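# Put one soap bar and a lid on each box

## Task

Finish with all three boxes upright, each containing exactly one bar of soap and each covered by its lid. A box may already be closed, and a closed box may have nothing inside.

## Robot and tools

Robot: two arms, left_arm (on the +y side) and right_arm, each with six revolute joints and a parallel two-finger gripper. Arm names do not match image sides. Scene frame: origin at table-top height, midway between the nominal bases, +x out over the table, +z up. Calibrated bases in the scene frame: left_arm at (-0.046, +0.275, 0) m, right_arm at (-0.022, -0.322, 0) m, each turned only slightly about z. Hand positions and orientations in results are given in that arm's own base frame. Fixed cameras and the table use the scene frame. Printed hand poses can be off by a few cm, more at long reach.

Joint order, used in every row and every per-joint list: wrist pitch (joint4), waist (joint1), wrist roll (joint6), wrist yaw (joint5), elbow (joint3), shoulder (joint2). Stated ranges in rad: wrist pitch -1.693 to 1.571, waist -2.880 to 2.880, wrist roll -2.094 to 2.094, wrist yaw -1.571 to 1.571, elbow 0.000 to 3.019, shoulder 0.000 to 3.142. The true ends can differ by up to 0.084 rad.

Row format (both motion tools): one flat list of 14 numbers, each in [-1, 1]. The first 7 belong to left_arm (six joint numbers in the order above, then gripper opening), the last 7 to right_arm in the same layout. Send all 14 even when one arm stays still. Joint numbers are offsets, not poses: they are scaled values added to that arm's Joint targets as reported at the start of the action (or move). Scale for 1.0: wrist pitch 1.83 rad, waist 1.264, wrist roll 7.625, wrist yaw 6.358, elbow 1.276, shoulder 1.32. So 0 keeps a joint at its current target, and sending the same offset again shifts it further. The opening number is absolute: +1 fully open, -1 closed; a 0 there is a real half-open command, so to leave a gripper alone repeat its current command (see Tool commands).

execute_actions(actions, cameras): actions is a list of actions; each action is a list of 1 to 15 rows, each row lasting one 1/30 s step; a short action repeats its last row until 15 steps (0.5 s) pass. Within an action every row is measured from the same starting targets. An empty list just reports state and images. Any action pushing a joint more than 0.084 rad beyond its stated range is rejected for both arms; a malformed action or a failing first action voids the call. Per-step joint speed is capped (target may lead the measured angle by at most 0.264 waist, 0.32 shoulder, 0.276 elbow, 0.33 wrist pitch, 0.701 yaw, 1.97 roll rad), and targets that would shift a gripper over 110 mm are scaled back, so large moves need several actions.

move(target, speed, blend, opening_speed, blocking, cameras): joint-space paths. target is one 14-number row or a list of up to 15 rows; every row is an offset from the Joint targets at the call, not from the previous row. speed is rad/s of the joint with farthest to travel, 0.01 to 2 (default 0.5), one value or one per target. blend (rad) rounds corners between listed targets. opening_speed (0.2 or more, scale units per second) makes finger changes gradual; use a low value on squashable items. blocking=false returns after about 0.5 s while the move continues. Paths last 0.5 to 10 s, do not avoid obstacles or the other arm, and faster moves hit harder. The result adds a move: line, e.g. done, off_target, moving, held, fault, with the farthest-off joint per arm.

wait(seconds 0 to 10): lets time pass holding commands; a running move keeps going. stop(): brakes a running move. zoom_image(camera, region): camera is cam_high, cam_low, cam_left_wrist or cam_right_wrist; region is [x0, y0, x1, y1] pixels from the top-left, at most 504 by 504, on that camera's latest image. Image sizes: cam_high and cam_low 896x504, wrist cameras 672x504. read_manual(section) returns only licence text. finished_scene(scene) takes the current scene number and irreversibly ends it; call it only once all boxes are upright, filled with one soap each and lidded, and stable without the robot.

Results: Joint positions (rad) and Joint velocities (rad/s) per arm in the joint order, plus finger gap in m (0.094 fully open); within noise means the arm is still. Joint targets is the base for the next offsets. end_effector_position is the point between the pads, about 1 cm inside the fingertips; fingers point along gripper +z and open along y. grip_measured is the finger opening on the command scale; grip_effort_nm is gripper motor effort (negative closing). Joint torques include gravity; readings 1 and 5 wrap at plus or minus 28 N m. Action calls also list joint positions at some steps. Lines to watch: joint sent to its limit, joint command not followed (clearance check changed targets), MOTOR HOT, OVER-TEMPERATURE FAULT (the arm goes limp for 30 s or more and drops its load).

Gripping: the fingers keep tracking your command even after touching, so a command well below the contact reading squeezes at full force (about 50 to 64 N per pad). Release by commanding clearly above grip_measured. To end pressing against something, command the joints back past their measured positions.

Avoid: anything leaving the table, dropping or flinging soap or lids, letting go of moving items, fast impacts, hard pushes, and the two arms striking each other (this can fail the scene). Avoid long holds with a stretched arm or pushing toward unreachable poses, which overheats motors. Occasional external tugs on held items or nudges to loose ones can happen; recheck the cameras.

Each tool is called after "Call:" as name([rows], argument=value, ...), one row to a line, values as JSON.

## Session

Call:
execute_actions(actions=[])

Scene clock: 0.00 s.
left_arm: end_effector_position=(+0.5905, -0.2707, +0.2097) grip_measured=+1.000 grip_effort_nm=n/a end_effector_quat_wxyz=(+0.442, -0.131, +0.873, +0.161) | right_arm: end_effector_position=(+0.1384, +0.3040, +0.3106) grip_measured=+1.000 grip_effort_nm=n/a end_effector_quat_wxyz=(+0.083, -0.601, +0.786, +0.123)
Joint names: [wrist pitch, waist, wrist roll, wrist yaw, elbow, shoulder]
Joint positions: left_arm=[-0.693 -0.629 -0.666 -0.848 1.484 1.795 0.094] | right_arm=[-1.458 1.064 -0.221 -0.157 1.194 1.054 0.094]
Joint velocities: within noise
Joint torques (N m): no reading
Motor temperatures (°C): left_arm=[31 32 31 29 29 32 33] | right_arm=[34 34 31 31 34 30 30]
Heat: left arm: hottest gripper 33 °C; right arm: hottest waist 34 °C.
Joint targets: left_arm=[-0.691 -0.629 -0.666 -0.848 1.507 1.800] | right_arm=[-1.457 1.064 -0.221 -0.157 1.218 1.057]
Tool commands: left_gripper/opening=+1.0 right_gripper/opening=+1.0

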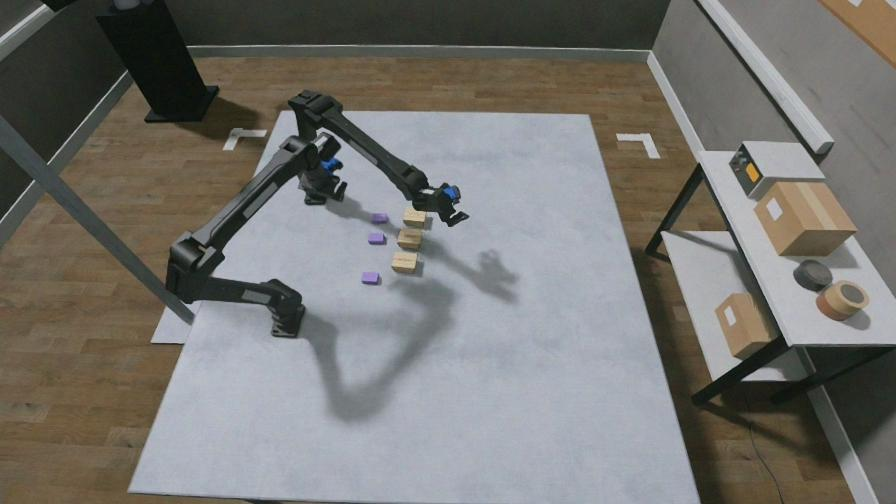

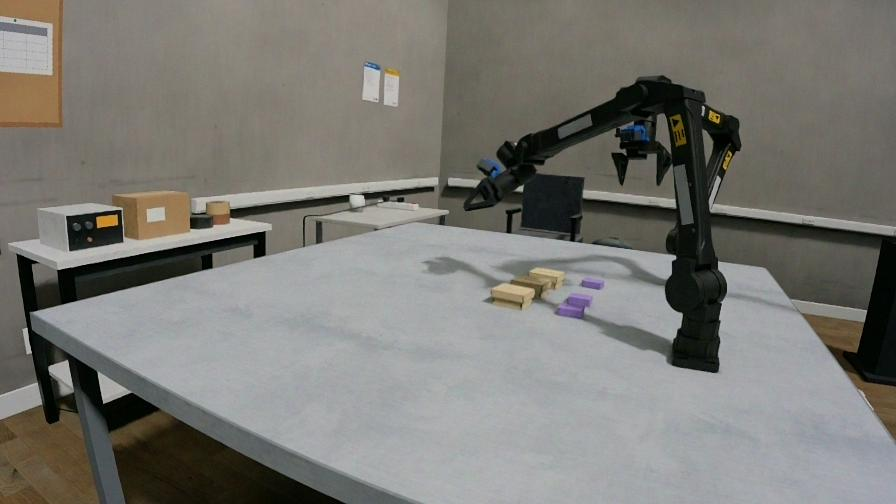

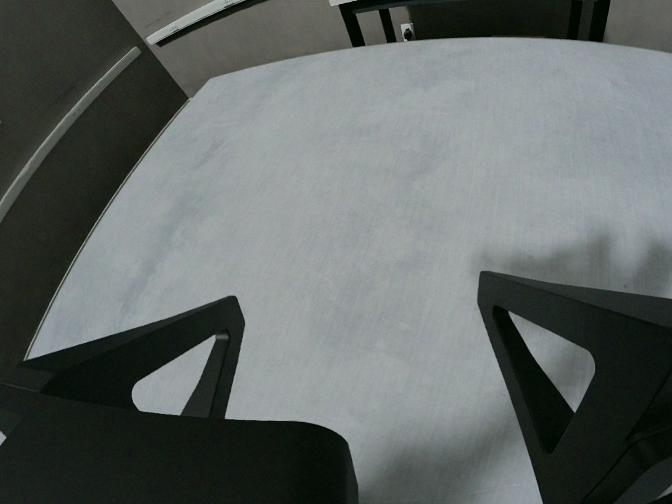

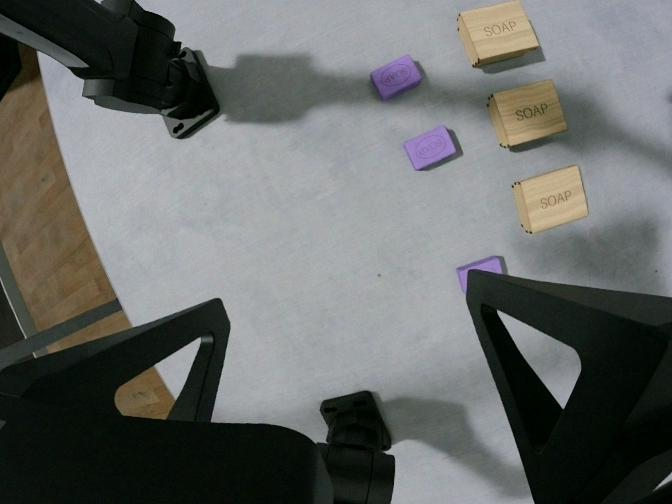

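Call:
zoom_image(camera="cam_right_wrist", region=[350, 0, 620, 300])

Call:
zoom_image(camera="cam_low", region=[470, 240, 630, 330])

Call:
zoom_image(camera="cam_high", region=[340, 190, 480, 300])

Scaled by 1.680 from the camera's 672x504 image, which has a finer 960x720 frame.

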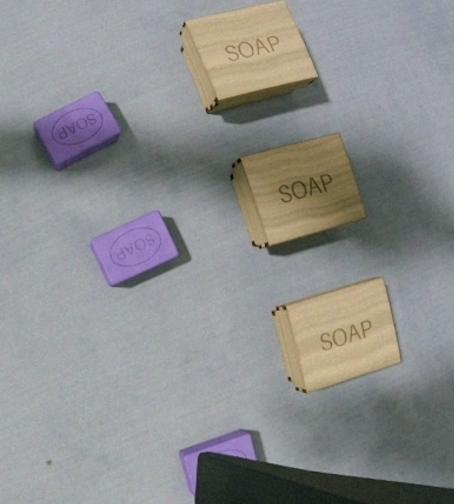

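Scaled by 3.150 from the camera's 896x504 image, which has a finer 1280x720 frame.

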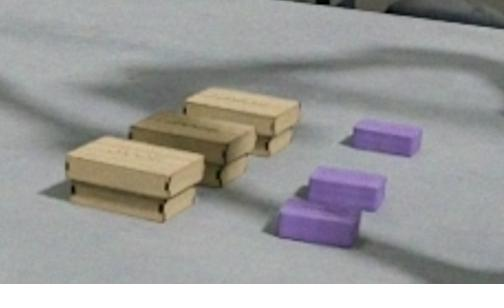

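Scaled by 3.600 from the camera's 896x504 image, which has a finer 1280x720 frame.

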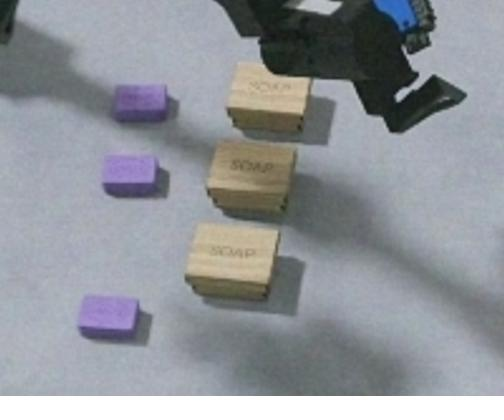

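Call:
move([
  [-0.458,0.996,0.0873,0.1334,-0.213,-0.397,1,0,0,0,0,0,0,1],
  [-0.458,0.996,0.0873,0.1334,-0.213,-0.397,1,-0.0896,-0.156,0.029,0.0247,0.526,0.592,1],
], speed=0.8)

Scene clock: 163.27 s.
left_arm: end_effector_position=(+0.2963, +0.2147, +0.2536) grip_measured=+1.000 grip_effort_nm=-0.012 end_effector_quat_wxyz=(+0.008, -0.315, +0.949, +0.004) | right_arm: end_effector_position=(+0.3597, +0.4244, +0.2341) grip_measured=+1.000 grip_effort_nm=-0.046 end_effector_quat_wxyz=(-0.019, -0.426, +0.904, -0.008)
Joint names: [wrist pitch, waist, wrist roll, wrist yaw, elbow, shoulder]
Joint positions: left_arm=[-1.518 0.627 -0.013 -0.003 1.249 1.284 0.094] | right_arm=[-1.613 0.868 -0.012 -0.001 1.831 1.83 0.094]
Joint velocities: within noise
Joint torques (N m): left_arm=[0.66 -1.32 0.1 0.1 9.26 -12.22] | right_arm=[0.03 0.03 0.16 -0.11 14.49 -17.32]
Motor temperatures (°C): left_arm=[30 31 30 29 42 38 30] | right_arm=[33 34 30 30 45 30 30]
Heat: left arm: hottest elbow 42 °C; right arm: hottest elbow 45 °C.
Joint targets: left_arm=[-1.529 0.630 0.000 0.001 1.235 1.276] | right_arm=[-1.621 0.867 0.000 0.000 1.888 1.838]
move: off_target (right_arm); right_arm: the elbow is farthest, 0.058 rad from its target

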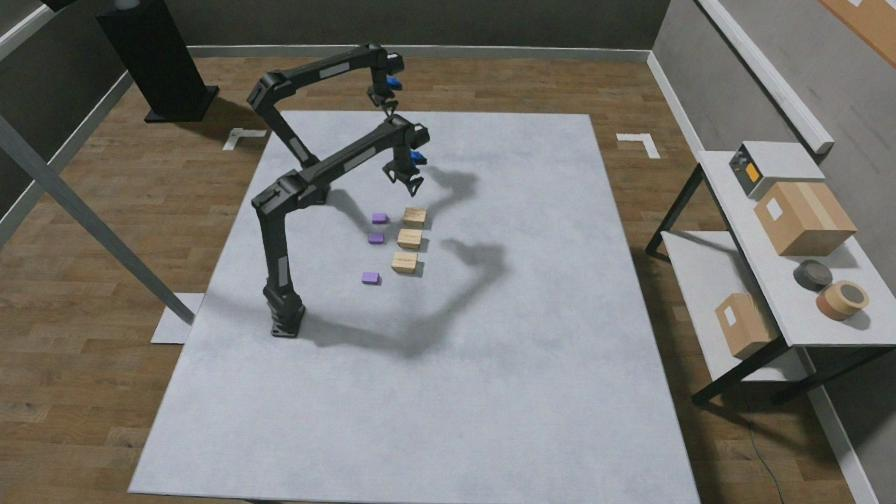

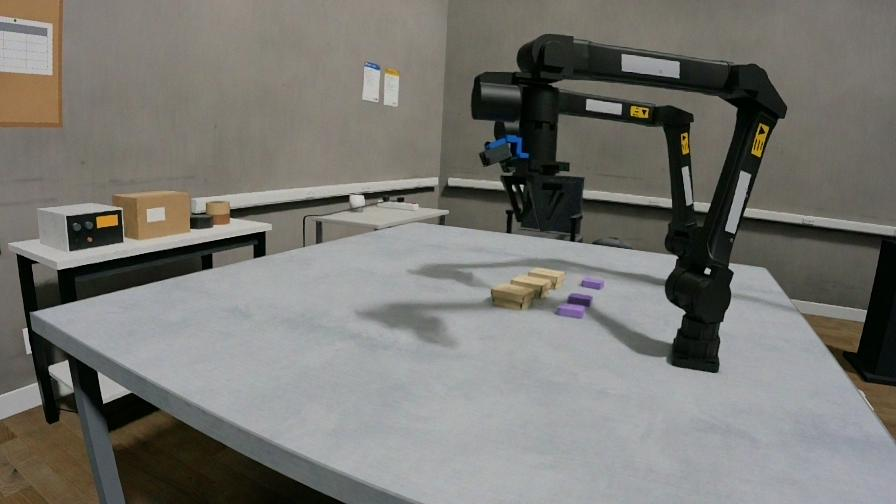

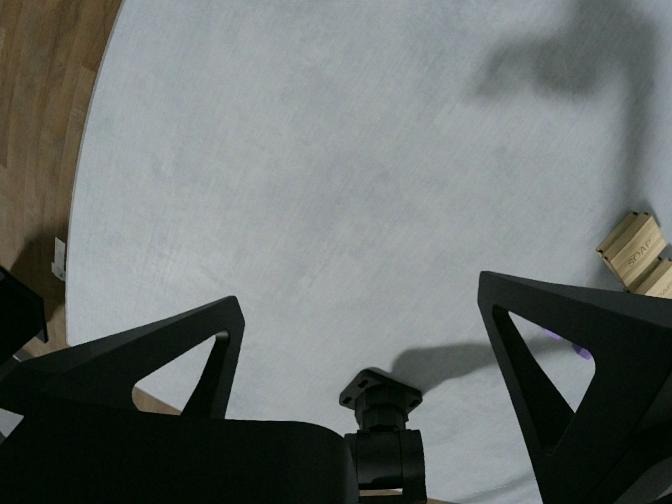

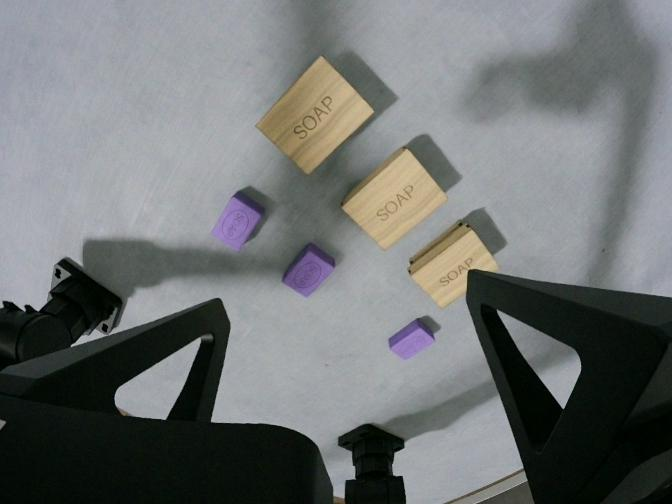

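Call:
move(target=[0,0,0,0,0,0,1,0.092,-0.0546,0.1047,0,-0.2085,-0.0742,1], cameras=["cam_right_wrist"])

Scene clock: 209.83 s.
left_arm: end_effector_position=(+0.2962, +0.2147, +0.2536) grip_measured=+1.000 grip_effort_nm=-0.007 end_effector_quat_wxyz=(+0.008, -0.315, +0.949, +0.004) | right_arm: end_effector_position=(+0.3714, +0.3858, +0.2002) grip_measured=+1.000 grip_effort_nm=-0.051 end_effector_quat_wxyz=(-0.003, -0.009, +1.000, -0.002)
Joint names: [wrist pitch, waist, wrist roll, wrist yaw, elbow, shoulder]
Joint positions: left_arm=[-1.518 0.627 -0.013 -0.003 1.249 1.284 0.094] | right_arm=[-1.461 0.805 0.786 -0.001 1.638 1.755 0.094]
Joint velocities: within noise
Joint torques (N m): left_arm=[0.65 -1.32 0.1 0.09 9.28 -12.22] | right_arm=[0.69 -0.56 0.07 -0.07 8.42 -17.96]
Motor temperatures (°C): left_arm=[30 31 29 28 40 35 30] | right_arm=[33 34 29 30 52 32 30]
Heat: left arm: hottest elbow 40 °C; right arm: hottest elbow 52 °C.
Joint targets: left_arm=[-1.529 0.630 0.000 0.001 1.235 1.276] | right_arm=[-1.453 0.798 0.798 0.000 1.623 1.740]
move: done
Images, in order (width x height): cam_right_wrist 672x504.

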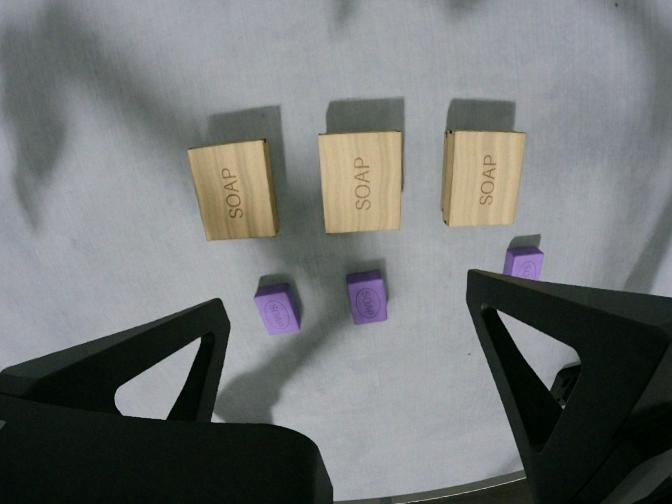

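Call:
move(target=[0,0,0,0,0,0,1,0.166,-0.154,-0.030,0,-0.3205,-0.0788,1], cameras=["cam_right_wrist","cam_low"])

Call:
zoom_image(camera="cam_low", region=[460, 200, 640, 330])

Scene clock: 248.47 s.
left_arm: end_effector_position=(+0.2962, +0.2147, +0.2536) grip_measured=+1.000 grip_effort_nm=-0.007 end_effector_quat_wxyz=(+0.008, -0.315, +0.949, +0.004) | right_arm: end_effector_position=(+0.3828, +0.2653, +0.1007) grip_measured=+1.000 grip_effort_nm=-0.046 end_effector_quat_wxyz=(-0.004, -0.012, +1.000, -0.002)
Joint names: [wrist pitch, waist, wrist roll, wrist yaw, elbow, shoulder]
Joint positions: left_arm=[-1.518 0.627 -0.013 -0.003 1.249 1.284 0.094] | right_arm=[-1.157 0.606 0.582 -0.001 1.228 1.649 0.094]
Joint velocities: left_arm=[-0.002 -0.024 0.022 -0.154 0.007 -0.015 0] | right_arm=[within noise]
Joint torques (N m): left_arm=[0.65 -1.38 0.09 0.09 9.28 -12.28] | right_arm=[0.69 -0.21 -0.08 -0.09 7.75 -15.33]
Motor temperatures (°C): left_arm=[29 31 29 28 39 34 30] | right_arm=[33 34 29 30 45 33 30]
Heat: left arm: hottest elbow 39 °C; right arm: hottest elbow 45 °C.
Joint targets: left_arm=[-1.529 0.630 0.000 0.001 1.235 1.276] | right_arm=[-1.149 0.603 0.569 -0.001 1.214 1.636]
move: done
Images, in order (width x height): cam_low 896x504, cam_right_wrist 672x504.

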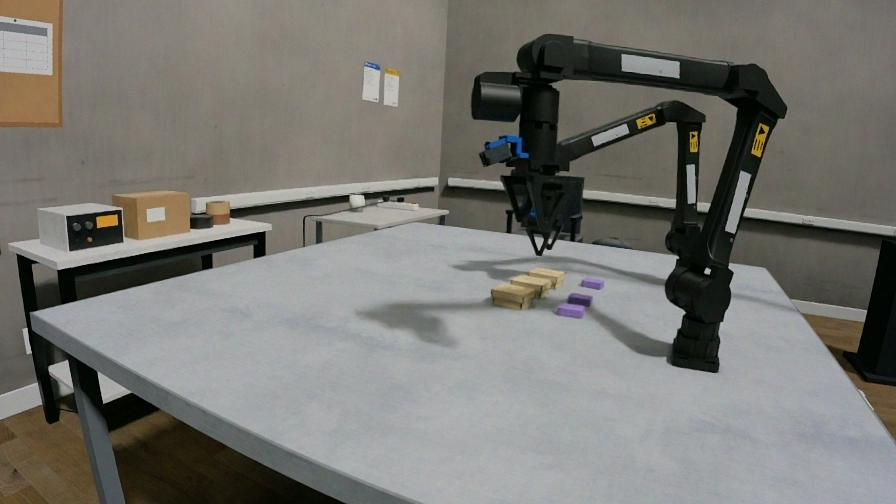

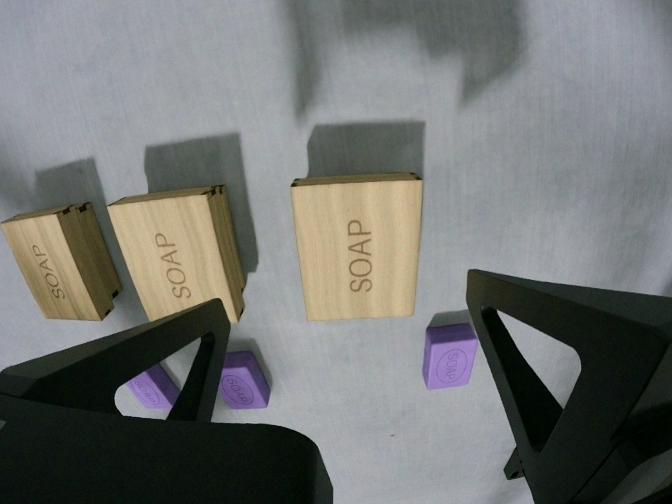

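Scaled by 2.800 from the camera's 896x504 image, which has a finer 1280x720 frame.

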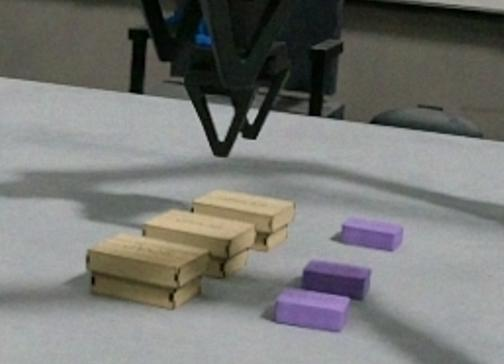

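Call:
move(target=[0,0,0,0,0,0,1,0.0492,-0.0119,0.0113,0,-0.0384,0.0311,0.83], cameras=["cam_right_wrist","cam_low"], speed=0.2)

Call:
zoom_image(camera="cam_low", region=[480, 240, 600, 320])

Scene clock: 272.30 s.
left_arm: end_effector_position=(+0.2962, +0.2147, +0.2536) grip_measured=+1.000 grip_effort_nm=-0.012 end_effector_quat_wxyz=(+0.008, -0.315, +0.949, +0.004) | right_arm: end_effector_position=(+0.3874, +0.2621, +0.0826) grip_measured=+0.832 grip_effort_nm=-0.129 end_effector_quat_wxyz=(+0.012, +0.024, +1.000, +0.009)
Joint names: [wrist pitch, waist, wrist roll, wrist yaw, elbow, shoulder]
Joint positions: left_arm=[-1.518 0.627 -0.013 -0.003 1.249 1.284 0.094] | right_arm=[-1.068 0.595 0.643 -0.001 1.179 1.652 0.086]
Joint velocities: within noise
Joint torques (N m): left_arm=[0.65 -1.38 0.1 0.09 9.26 -12.28] | right_arm=[0.76 -0.56 0.15 -0.08 7.56 -12.22]
Motor temperatures (°C): left_arm=[29 31 29 28 39 34 30] | right_arm=[33 34 29 30 42 35 30]
Heat: left arm: hottest elbow 39 °C; right arm: hottest elbow 42 °C.
Joint targets: left_arm=[-1.529 0.630 0.000 0.001 1.235 1.276] | right_arm=[-1.059 0.588 0.655 -0.001 1.165 1.677]
move: done
Images, in order (width x height): cam_low 896x504, cam_right_wrist 672x504.

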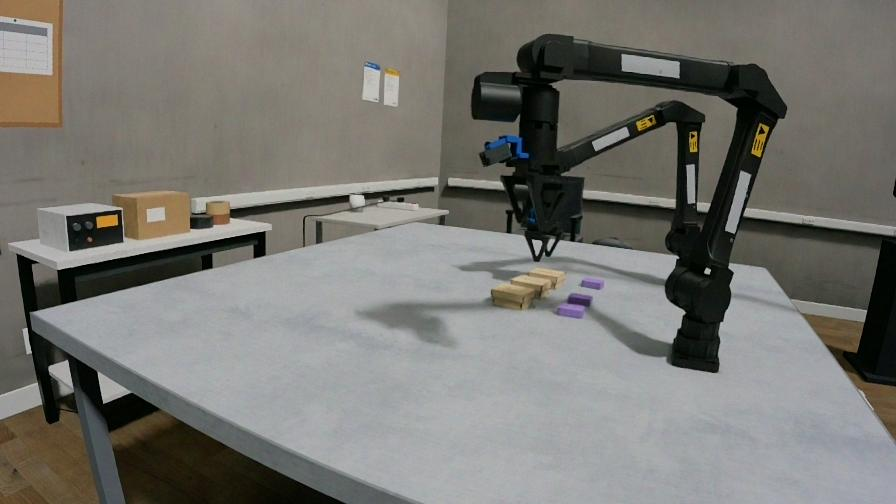

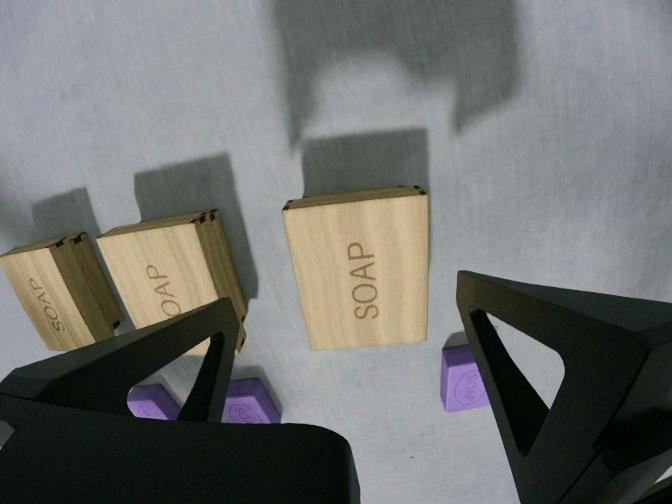

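Scaled by 4.200 from the camera's 896x504 image, which has a finer 1280x720 frame.

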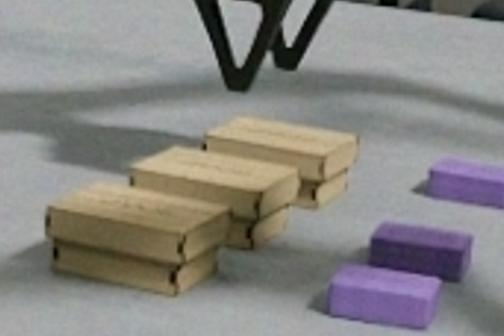

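Call:
move(target=[0,0,0,0,0,0,1,0.0404,-0.004,0.0026,0,-0.033,0.0417,0.83], cameras=["cam_right_wrist","cam_low"], speed=0.15)

Call:
zoom_image(camera="cam_low", region=[480, 240, 600, 320])

Scene clock: 293.30 s.
left_arm: end_effector_position=(+0.2962, +0.2147, +0.2536) grip_measured=+1.000 grip_effort_nm=-0.012 end_effector_quat_wxyz=(+0.008, -0.315, +0.949, +0.004) | right_arm: end_effector_position=(+0.3840, +0.2575, +0.0417) grip_measured=+0.832 grip_effort_nm=-0.139 end_effector_quat_wxyz=(+0.000, +0.036, +0.999, +0.001)
Joint names: [wrist pitch, waist, wrist roll, wrist yaw, elbow, shoulder]
Joint positions: left_arm=[-1.518 0.627 -0.013 -0.003 1.249 1.284 0.094] | right_arm=[-0.994 0.591 0.664 -0.001 1.135 1.712 0.086]
Joint velocities: within noise
Joint torques (N m): left_arm=[0.66 -1.44 0.1 0.09 9.26 -12.22] | right_arm=[0.69 -0.67 0.1 -0.08 7.19 -12.86]
Motor temperatures (°C): left_arm=[29 31 29 28 38 34 30] | right_arm=[33 34 29 30 43 34 30]
Heat: left arm: hottest elbow 38 °C; right arm: hottest elbow 43 °C.
Joint targets: left_arm=[-1.529 0.630 0.000 0.001 1.235 1.276] | right_arm=[-0.985 0.583 0.676 -0.001 1.122 1.732]
move: done
Images, in order (width x height): cam_low 896x504, cam_right_wrist 672x504.

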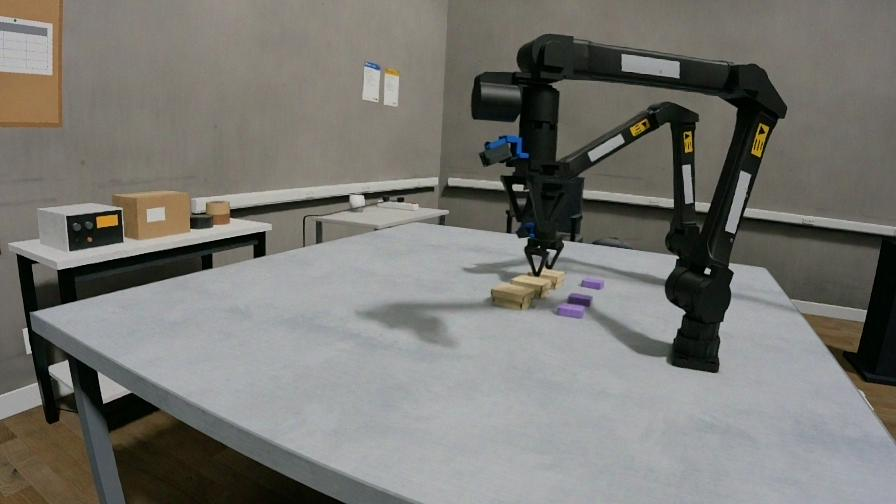

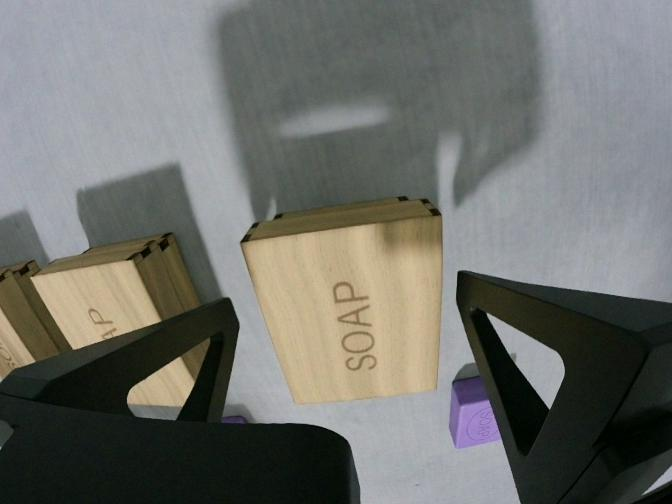

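Scaled by 4.200 from the camera's 896x504 image, which has a finer 1280x720 frame.

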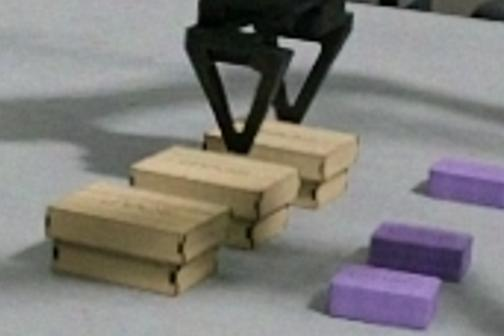

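Call:
move(target=[0,0,0,0,0,0,1,0,0,0,0,0,0,0.5], cameras=["cam_right_wrist"], opening_speed=0.2)

Scene clock: 307.80 s.
left_arm: end_effector_position=(+0.2962, +0.2147, +0.2536) grip_measured=+1.000 grip_effort_nm=-0.012 end_effector_quat_wxyz=(+0.008, -0.315, +0.949, +0.004) | right_arm: end_effector_position=(+0.3842, +0.2574, +0.0417) grip_measured=+0.502 grip_effort_nm=-0.134 end_effector_quat_wxyz=(+0.000, +0.037, +0.999, +0.001)
Joint names: [wrist pitch, waist, wrist roll, wrist yaw, elbow, shoulder]
Joint positions: left_arm=[-1.518 0.627 -0.013 -0.003 1.249 1.284 0.094] | right_arm=[-0.993 0.591 0.664 -0.001 1.135 1.712 0.071]
Joint velocities: within noise
Joint torques (N m): left_arm=[0.65 -1.38 0.1 0.09 9.26 -12.28] | right_arm=[0.69 -0.85 0.12 -0.08 7.19 -12.81]
Motor temperatures (°C): left_arm=[29 31 29 28 38 33 30] | right_arm=[33 34 29 30 42 33 30]
Heat: left arm: hottest elbow 38 °C; right arm: hottest elbow 42 °C.
Joint targets: left_arm=[-1.529 0.630 0.000 0.001 1.235 1.276] | right_arm=[-0.985 0.583 0.675 -0.001 1.122 1.732]
move: done
Images, in order (width x height): cam_right_wrist 672x504.

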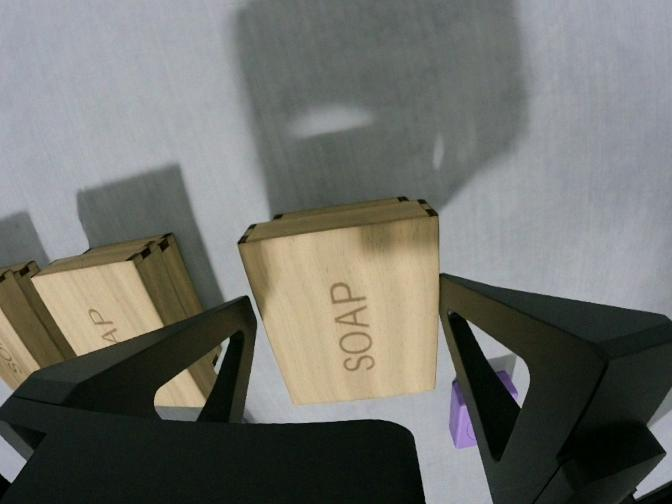

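Call:
move(target=[0,0,0,0,0,0,1,0,0,0,0,0,0,0.22], cameras=["cam_right_wrist"], opening_speed=0.2)

Scene clock: 314.37 s.
left_arm: end_effector_position=(+0.2962, +0.2147, +0.2536) grip_measured=+1.000 grip_effort_nm=-0.012 end_effector_quat_wxyz=(+0.008, -0.315, +0.949, +0.004) | right_arm: end_effector_position=(+0.3844, +0.2571, +0.0417) grip_measured=+0.332 grip_effort_nm=-1.062 end_effector_quat_wxyz=(+0.000, +0.037, +0.999, +0.001)
Joint names: [wrist pitch, waist, wrist roll, wrist yaw, elbow, shoulder]
Joint positions: left_arm=[-1.518 0.627 -0.013 -0.003 1.249 1.284 0.094] | right_arm=[-0.993 0.59 0.664 -0.001 1.135 1.712 0.063]
Joint velocities: within noise
Joint torques (N m): left_arm=[0.65 -1.38 0.09 0.09 9.26 -12.28] | right_arm=[0.69 -0.56 0.11 -0.1 7.2 -12.81]
Motor temperatures (°C): left_arm=[29 31 29 28 38 33 30] | right_arm=[33 34 29 30 42 33 30]
Heat: left arm: hottest elbow 38 °C; right arm: hottest elbow 42 °C.
Joint targets: left_arm=[-1.529 0.630 0.000 0.001 1.235 1.276] | right_arm=[-0.985 0.583 0.675 0.000 1.122 1.732]
move: done
Images, in order (width x height): cam_right_wrist 672x504.

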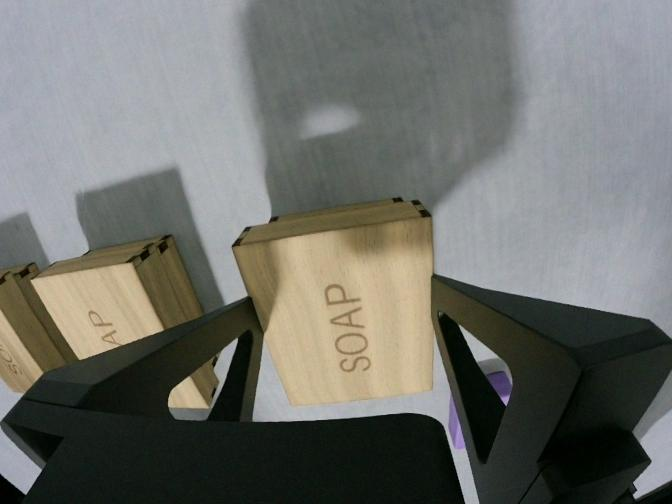

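Call:
move([
  [0,0,0,0,0,0,1,-0.0437,0,0,0,0.0376,-0.047,0.22],
  [0,0,0,0,0,0,1,-0.0929,0,0,0,0.0807,-0.0773,0.22],
], speed=0.1, blend=0.02)

Call:
zoom_image(camera="cam_low", region=[480, 220, 620, 320])

Call:
zoom_image(camera="cam_high", region=[340, 180, 480, 300])

Scene clock: 331.83 s.
left_arm: end_effector_position=(+0.2962, +0.2147, +0.2536) grip_measured=+1.000 grip_effort_nm=-0.007 end_effector_quat_wxyz=(+0.008, -0.315, +0.949, +0.004) | right_arm: end_effector_position=(+0.3702, +0.2476, +0.0844) grip_measured=+0.332 grip_effort_nm=-1.072 end_effector_quat_wxyz=(-0.020, +0.037, +0.999, -0.014)
Joint names: [wrist pitch, waist, wrist roll, wrist yaw, elbow, shoulder]
Joint positions: left_arm=[-1.518 0.627 -0.013 -0.003 1.249 1.284 0.094] | right_arm=[-1.147 0.59 0.664 -0.001 1.171 1.643 0.063]
Joint velocities: within noise
Joint torques (N m): left_arm=[0.65 -1.38 0.09 0.09 9.26 -12.28] | right_arm=[-0.01 -0.5 0.12 -0.1 13.2 -14.92]
Motor temperatures (°C): left_arm=[29 31 29 28 38 33 30] | right_arm=[33 34 29 30 42 33 31]
Heat: left arm: hottest elbow 38 °C; right arm: hottest elbow 42 °C.
Joint targets: left_arm=[-1.529 0.630 0.000 0.001 1.235 1.276] | right_arm=[-1.155 0.583 0.675 0.000 1.225 1.630]
move: off_target (right_arm); right_arm: the elbow is farthest, 0.054 rad from its target

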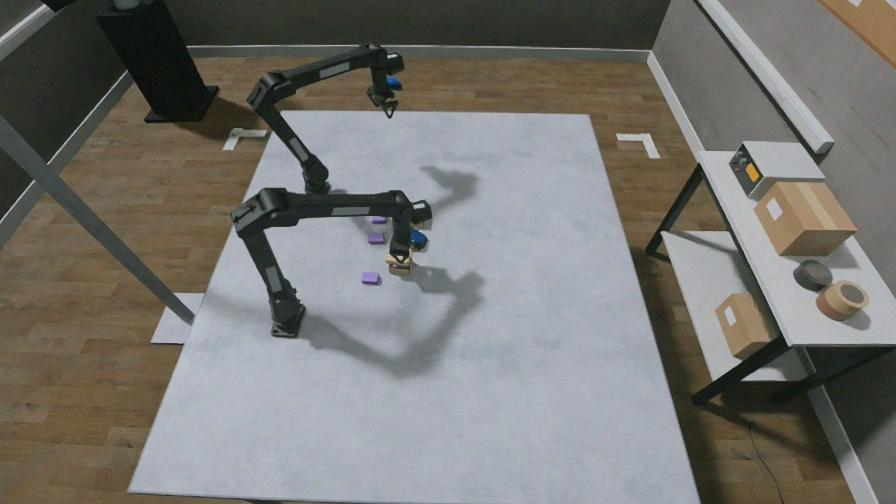

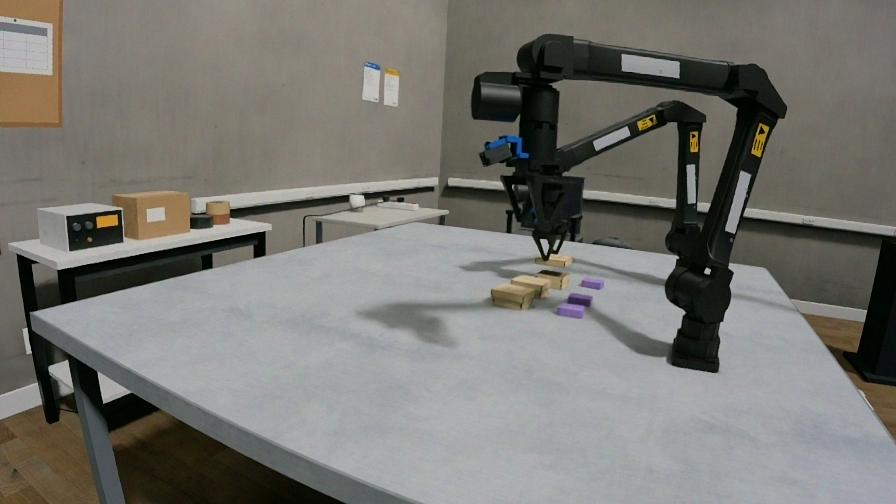

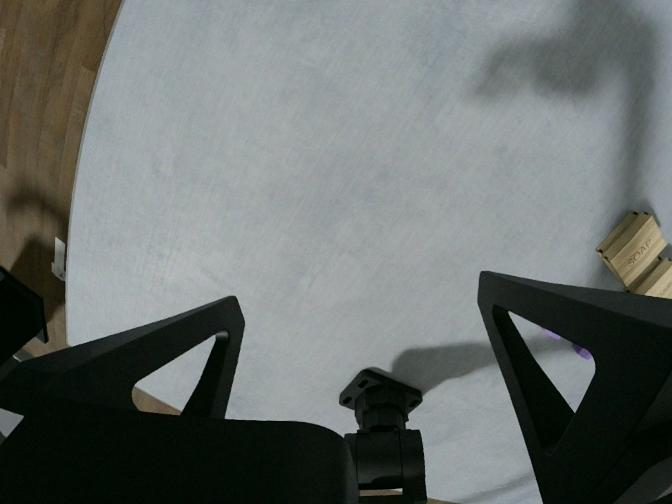

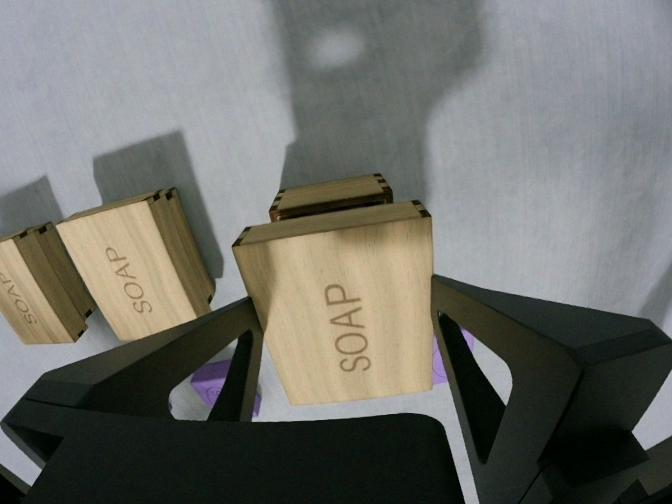

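Scaled by 3.600 from the camera's 896x504 image, which has a finer 1280x720 frame.

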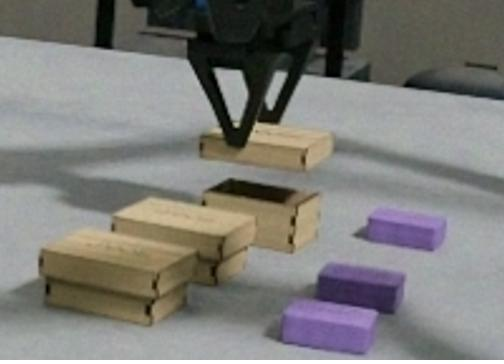

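Scaled by 3.600 from the camera's 896x504 image, which has a finer 1280x720 frame.

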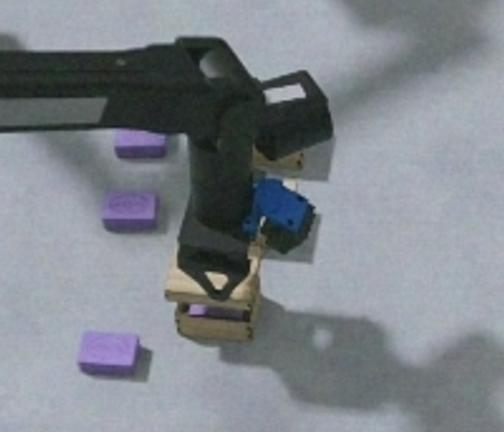

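Call:
move([
  [0,0,0,0,0,0,1,-0.108,0,0,0,0.129,-0.053,0.22],
  [0,0,0,0,0,0,1,-0.108,-0.593,0,0,0.129,-0.053,0.22],
], speed=0.4, cameras=["cam_high","cam_low","cam_right_wrist"])

Call:
zoom_image(camera="cam_high", region=[360, 200, 440, 300])

Call:
zoom_image(camera="cam_low", region=[480, 250, 600, 320])

Scene clock: 347.97 s.
left_arm: end_effector_position=(+0.2962, +0.2147, +0.2536) grip_measured=+1.000 grip_effort_nm=-0.007 end_effector_quat_wxyz=(+0.008, -0.315, +0.949, +0.004) | right_arm: end_effector_position=(+0.4534, -0.0770, +0.1810) grip_measured=+0.332 grip_effort_nm=-1.072 end_effector_quat_wxyz=(+0.003, +0.404, +0.915, +0.001)
Joint names: [wrist pitch, waist, wrist roll, wrist yaw, elbow, shoulder]
Joint positions: left_arm=[-1.518 0.627 -0.013 -0.003 1.249 1.284 0.094] | right_arm=[-1.344 -0.168 0.665 -0.001 1.34 1.559 0.063]
Joint velocities: within noise
Joint torques (N m): left_arm=[0.66 -1.38 0.09 0.08 9.28 -12.22] | right_arm=[0.09 0.21 0.11 -0.11 13.82 -13.51]
Motor temperatures (°C): left_arm=[29 31 29 28 38 33 29] | right_arm=[33 34 29 30 43 33 31]
Heat: left arm: hottest elbow 38 °C; right arm: hottest elbow 43 °C.
Joint targets: left_arm=[-1.529 0.630 0.000 0.001 1.235 1.276] | right_arm=[-1.353 -0.167 0.675 -0.001 1.390 1.560]
move: off_target (right_arm); right_arm: the elbow is farthest, 0.050 rad from its target
Images, in order (width x height): cam_high 896x504, cam_low 896x504, cam_right_wrist 672x504.

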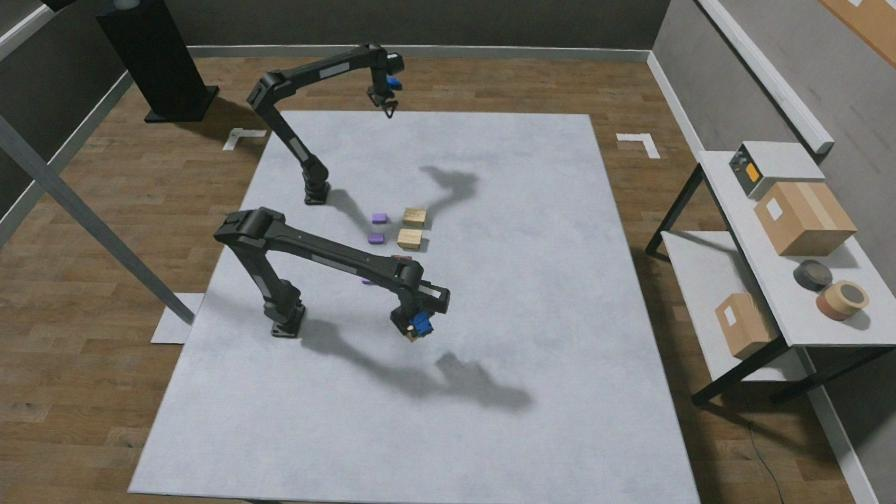

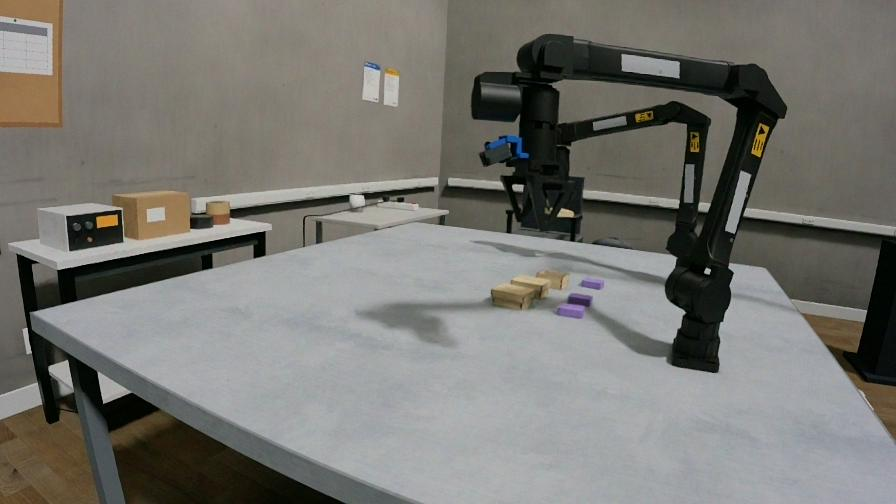

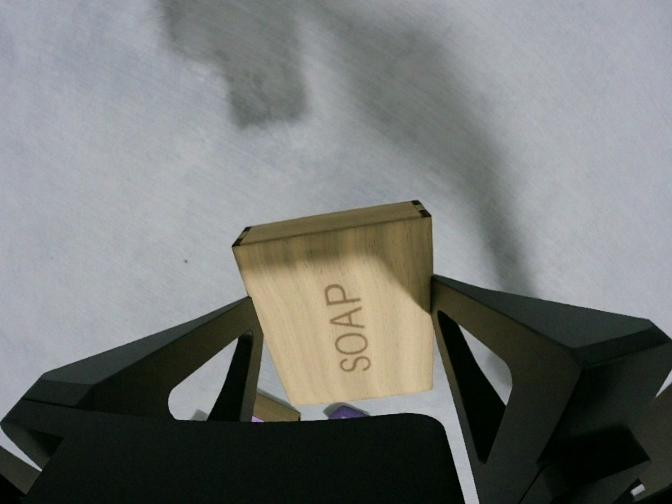

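Scaled by 5.040 from the camera's 896x504 image, which has a finer 1280x720 frame.

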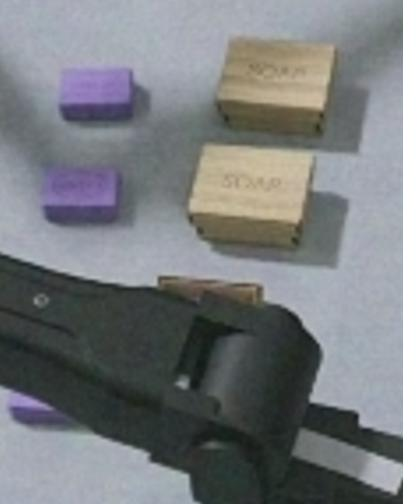

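Scaled by 4.200 from the camera's 896x504 image, which has a finer 1280x720 frame.

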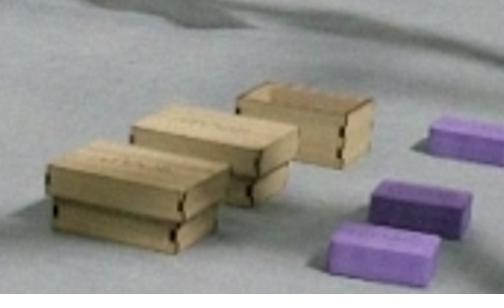

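Call:
move(target=[0,0,0,0,0,0,1,0,-0.343,0,0,0,0,0.22], speed=0.5, cameras=["cam_high"])

Call:
zoom_image(camera="cam_high", region=[360, 200, 440, 300])

Scene clock: 355.90 s.
left_arm: end_effector_position=(+0.2962, +0.2147, +0.2536) grip_measured=+1.000 grip_effort_nm=-0.007 end_effector_quat_wxyz=(+0.008, -0.315, +0.949, +0.004) | right_arm: end_effector_position=(+0.3786, -0.2611, +0.1810) grip_measured=+0.332 grip_effort_nm=-1.082 end_effector_quat_wxyz=(+0.004, +0.592, +0.806, +0.000)
Joint names: [wrist pitch, waist, wrist roll, wrist yaw, elbow, shoulder]
Joint positions: left_arm=[-1.518 0.627 -0.013 -0.003 1.249 1.284 0.094] | right_arm=[-1.344 -0.603 0.665 0 1.34 1.559 0.063]
Joint velocities: within noise
Joint torques (N m): left_arm=[0.65 -1.38 0.09 0.09 9.26 -12.28] | right_arm=[0.08 0.44 0.11 -0.13 13.81 -13.51]
Motor temperatures (°C): left_arm=[29 30 29 28 38 33 29] | right_arm=[33 34 29 30 44 33 31]
Heat: left arm: hottest elbow 38 °C; right arm: hottest elbow 44 °C.
Joint targets: left_arm=[-1.529 0.630 0.000 0.001 1.235 1.276] | right_arm=[-1.353 -0.600 0.675 0.000 1.390 1.560]
move: off_target (right_arm); right_arm: the elbow is farthest, 0.050 rad from its target
Images, in order (width x height): cam_high 896x504.

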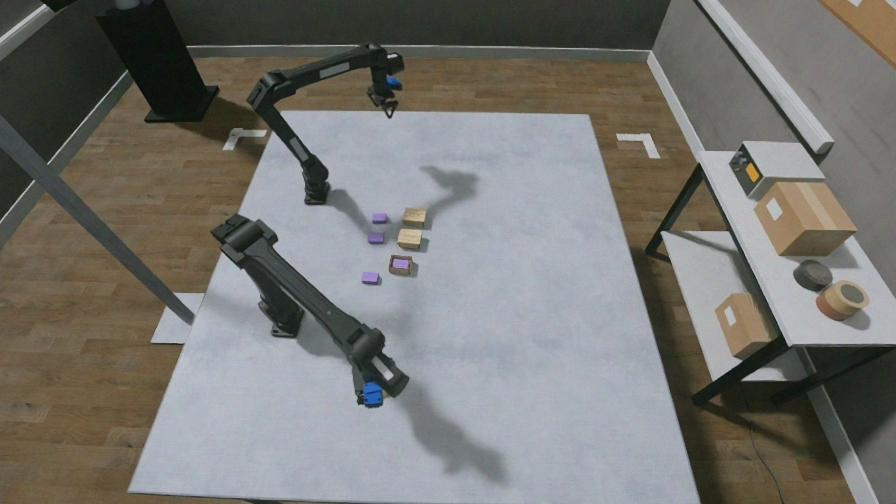

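Scaled by 5.040 from the camera's 896x504 image, which has a finer 1280x720 frame.

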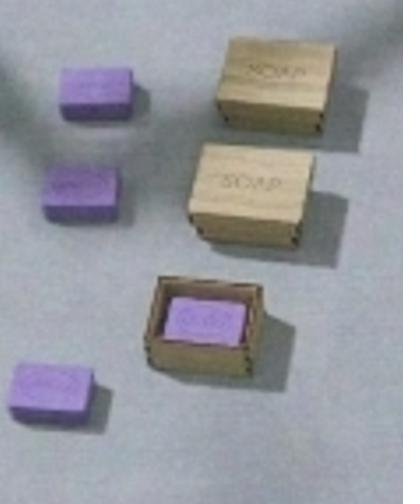

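Call:
move(target=[0,-0.65,0,0,0,0,1,0,0,0,0,0,0,0.22], speed=1, cameras=[])

Call:
move(target=[0.0328,-0.426,-0.0957,0,0.352,0.386,1,0,0,0,0,0,0,0.22], speed=0.7, cameras=["cam_left_wrist","cam_high"])

Scene clock: 381.60 s.
left_arm: end_effector_position=(+0.3591, -0.0696, +0.2536) grip_measured=+1.000 grip_effort_nm=-0.012 end_effector_quat_wxyz=(+0.008, +0.089, +0.996, -0.001) | right_arm: end_effector_position=(+0.3786, -0.2611, +0.1810) grip_measured=+0.332 grip_effort_nm=-1.072 end_effector_quat_wxyz=(+0.004, +0.592, +0.806, +0.000)
Joint names: [wrist pitch, waist, wrist roll, wrist yaw, elbow, shoulder]
Joint positions: left_arm=[-1.518 -0.19 -0.012 0 1.249 1.284 0.094] | right_arm=[-1.344 -0.603 0.665 0 1.34 1.559 0.063]
Joint velocities: within noise
Joint torques (N m): left_arm=[0.64 -1.67 0.09 0 9.26 -12.22] | right_arm=[0.09 0.38 0.11 -0.13 13.82 -13.51]
Motor temperatures (°C): left_arm=[29 30 29 28 38 33 29] | right_arm=[32 34 29 30 46 34 32]
Heat: left arm: hottest elbow 38 °C; right arm: hottest elbow 46 °C.
Joint targets: left_arm=[-1.529 -0.192 0.000 0.001 1.235 1.276] | right_arm=[-1.353 -0.600 0.675 0.000 1.390 1.560]
move: off_target (right_arm); right_arm: the elbow is farthest, 0.050 rad from its target
No camera images: "cameras" was empty.

Scene clock: 383.63 s.
left_arm: end_effector_position=(+0.3919, -0.3555, +0.1905) grip_measured=+1.000 grip_effort_nm=-0.012 end_effector_quat_wxyz=(-0.017, +0.010, +1.000, +0.016) | right_arm: end_effector_position=(+0.3786, -0.2611, +0.1810) grip_measured=+0.332 grip_effort_nm=-1.077 end_effector_quat_wxyz=(+0.004, +0.592, +0.806, +0.000)
Joint names: [wrist pitch, waist, wrist roll, wrist yaw, elbow, shoulder]
Joint positions: left_arm=[-1.479 -0.736 -0.716 -0.001 1.629 1.767 0.094] | right_arm=[-1.344 -0.603 0.665 0 1.34 1.559 0.063]
Joint velocities: within noise
Joint torques (N m): left_arm=[1.39 -1.08 -0.29 -0.05 15.34 -18.61] | right_arm=[0.08 0.38 0.11 -0.13 13.79 -13.51]
Motor temperatures (°C): left_arm=[29 30 29 28 39 33 29] | right_arm=[32 34 29 30 46 34 32]
Heat: left arm: hottest elbow 39 °C; right arm: hottest elbow 46 °C.
Joint targets: left_arm=[-1.469 -0.730 -0.730 0.001 1.684 1.786] | right_arm=[-1.353 -0.600 0.675 0.000 1.390 1.560]
move: off_target (left_arm, right_arm); left_arm: the elbow is farthest, 0.055 rad from its target; right_arm: the elbow is farthest, 0.050 rad from its target
Images, in order (width x height): cam_high 896x504, cam_left_wrist 672x504.

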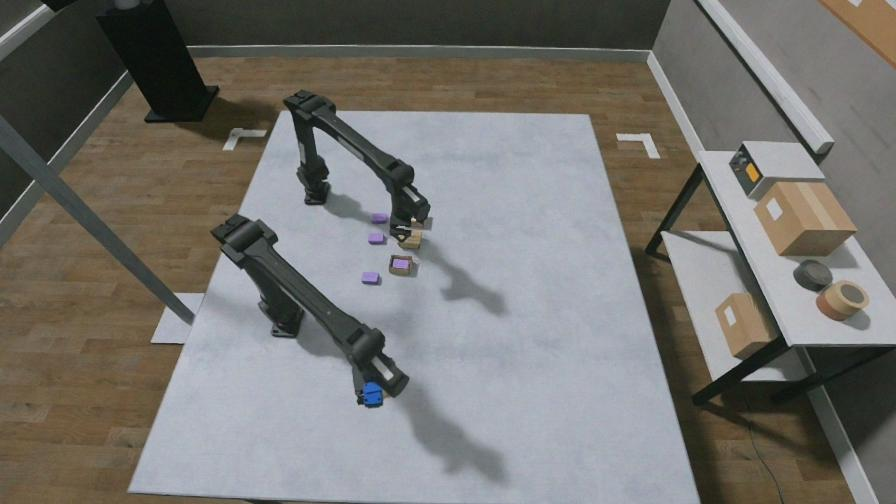

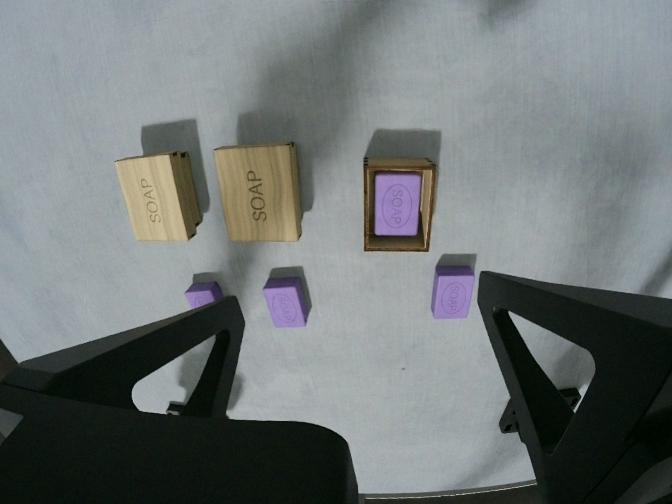

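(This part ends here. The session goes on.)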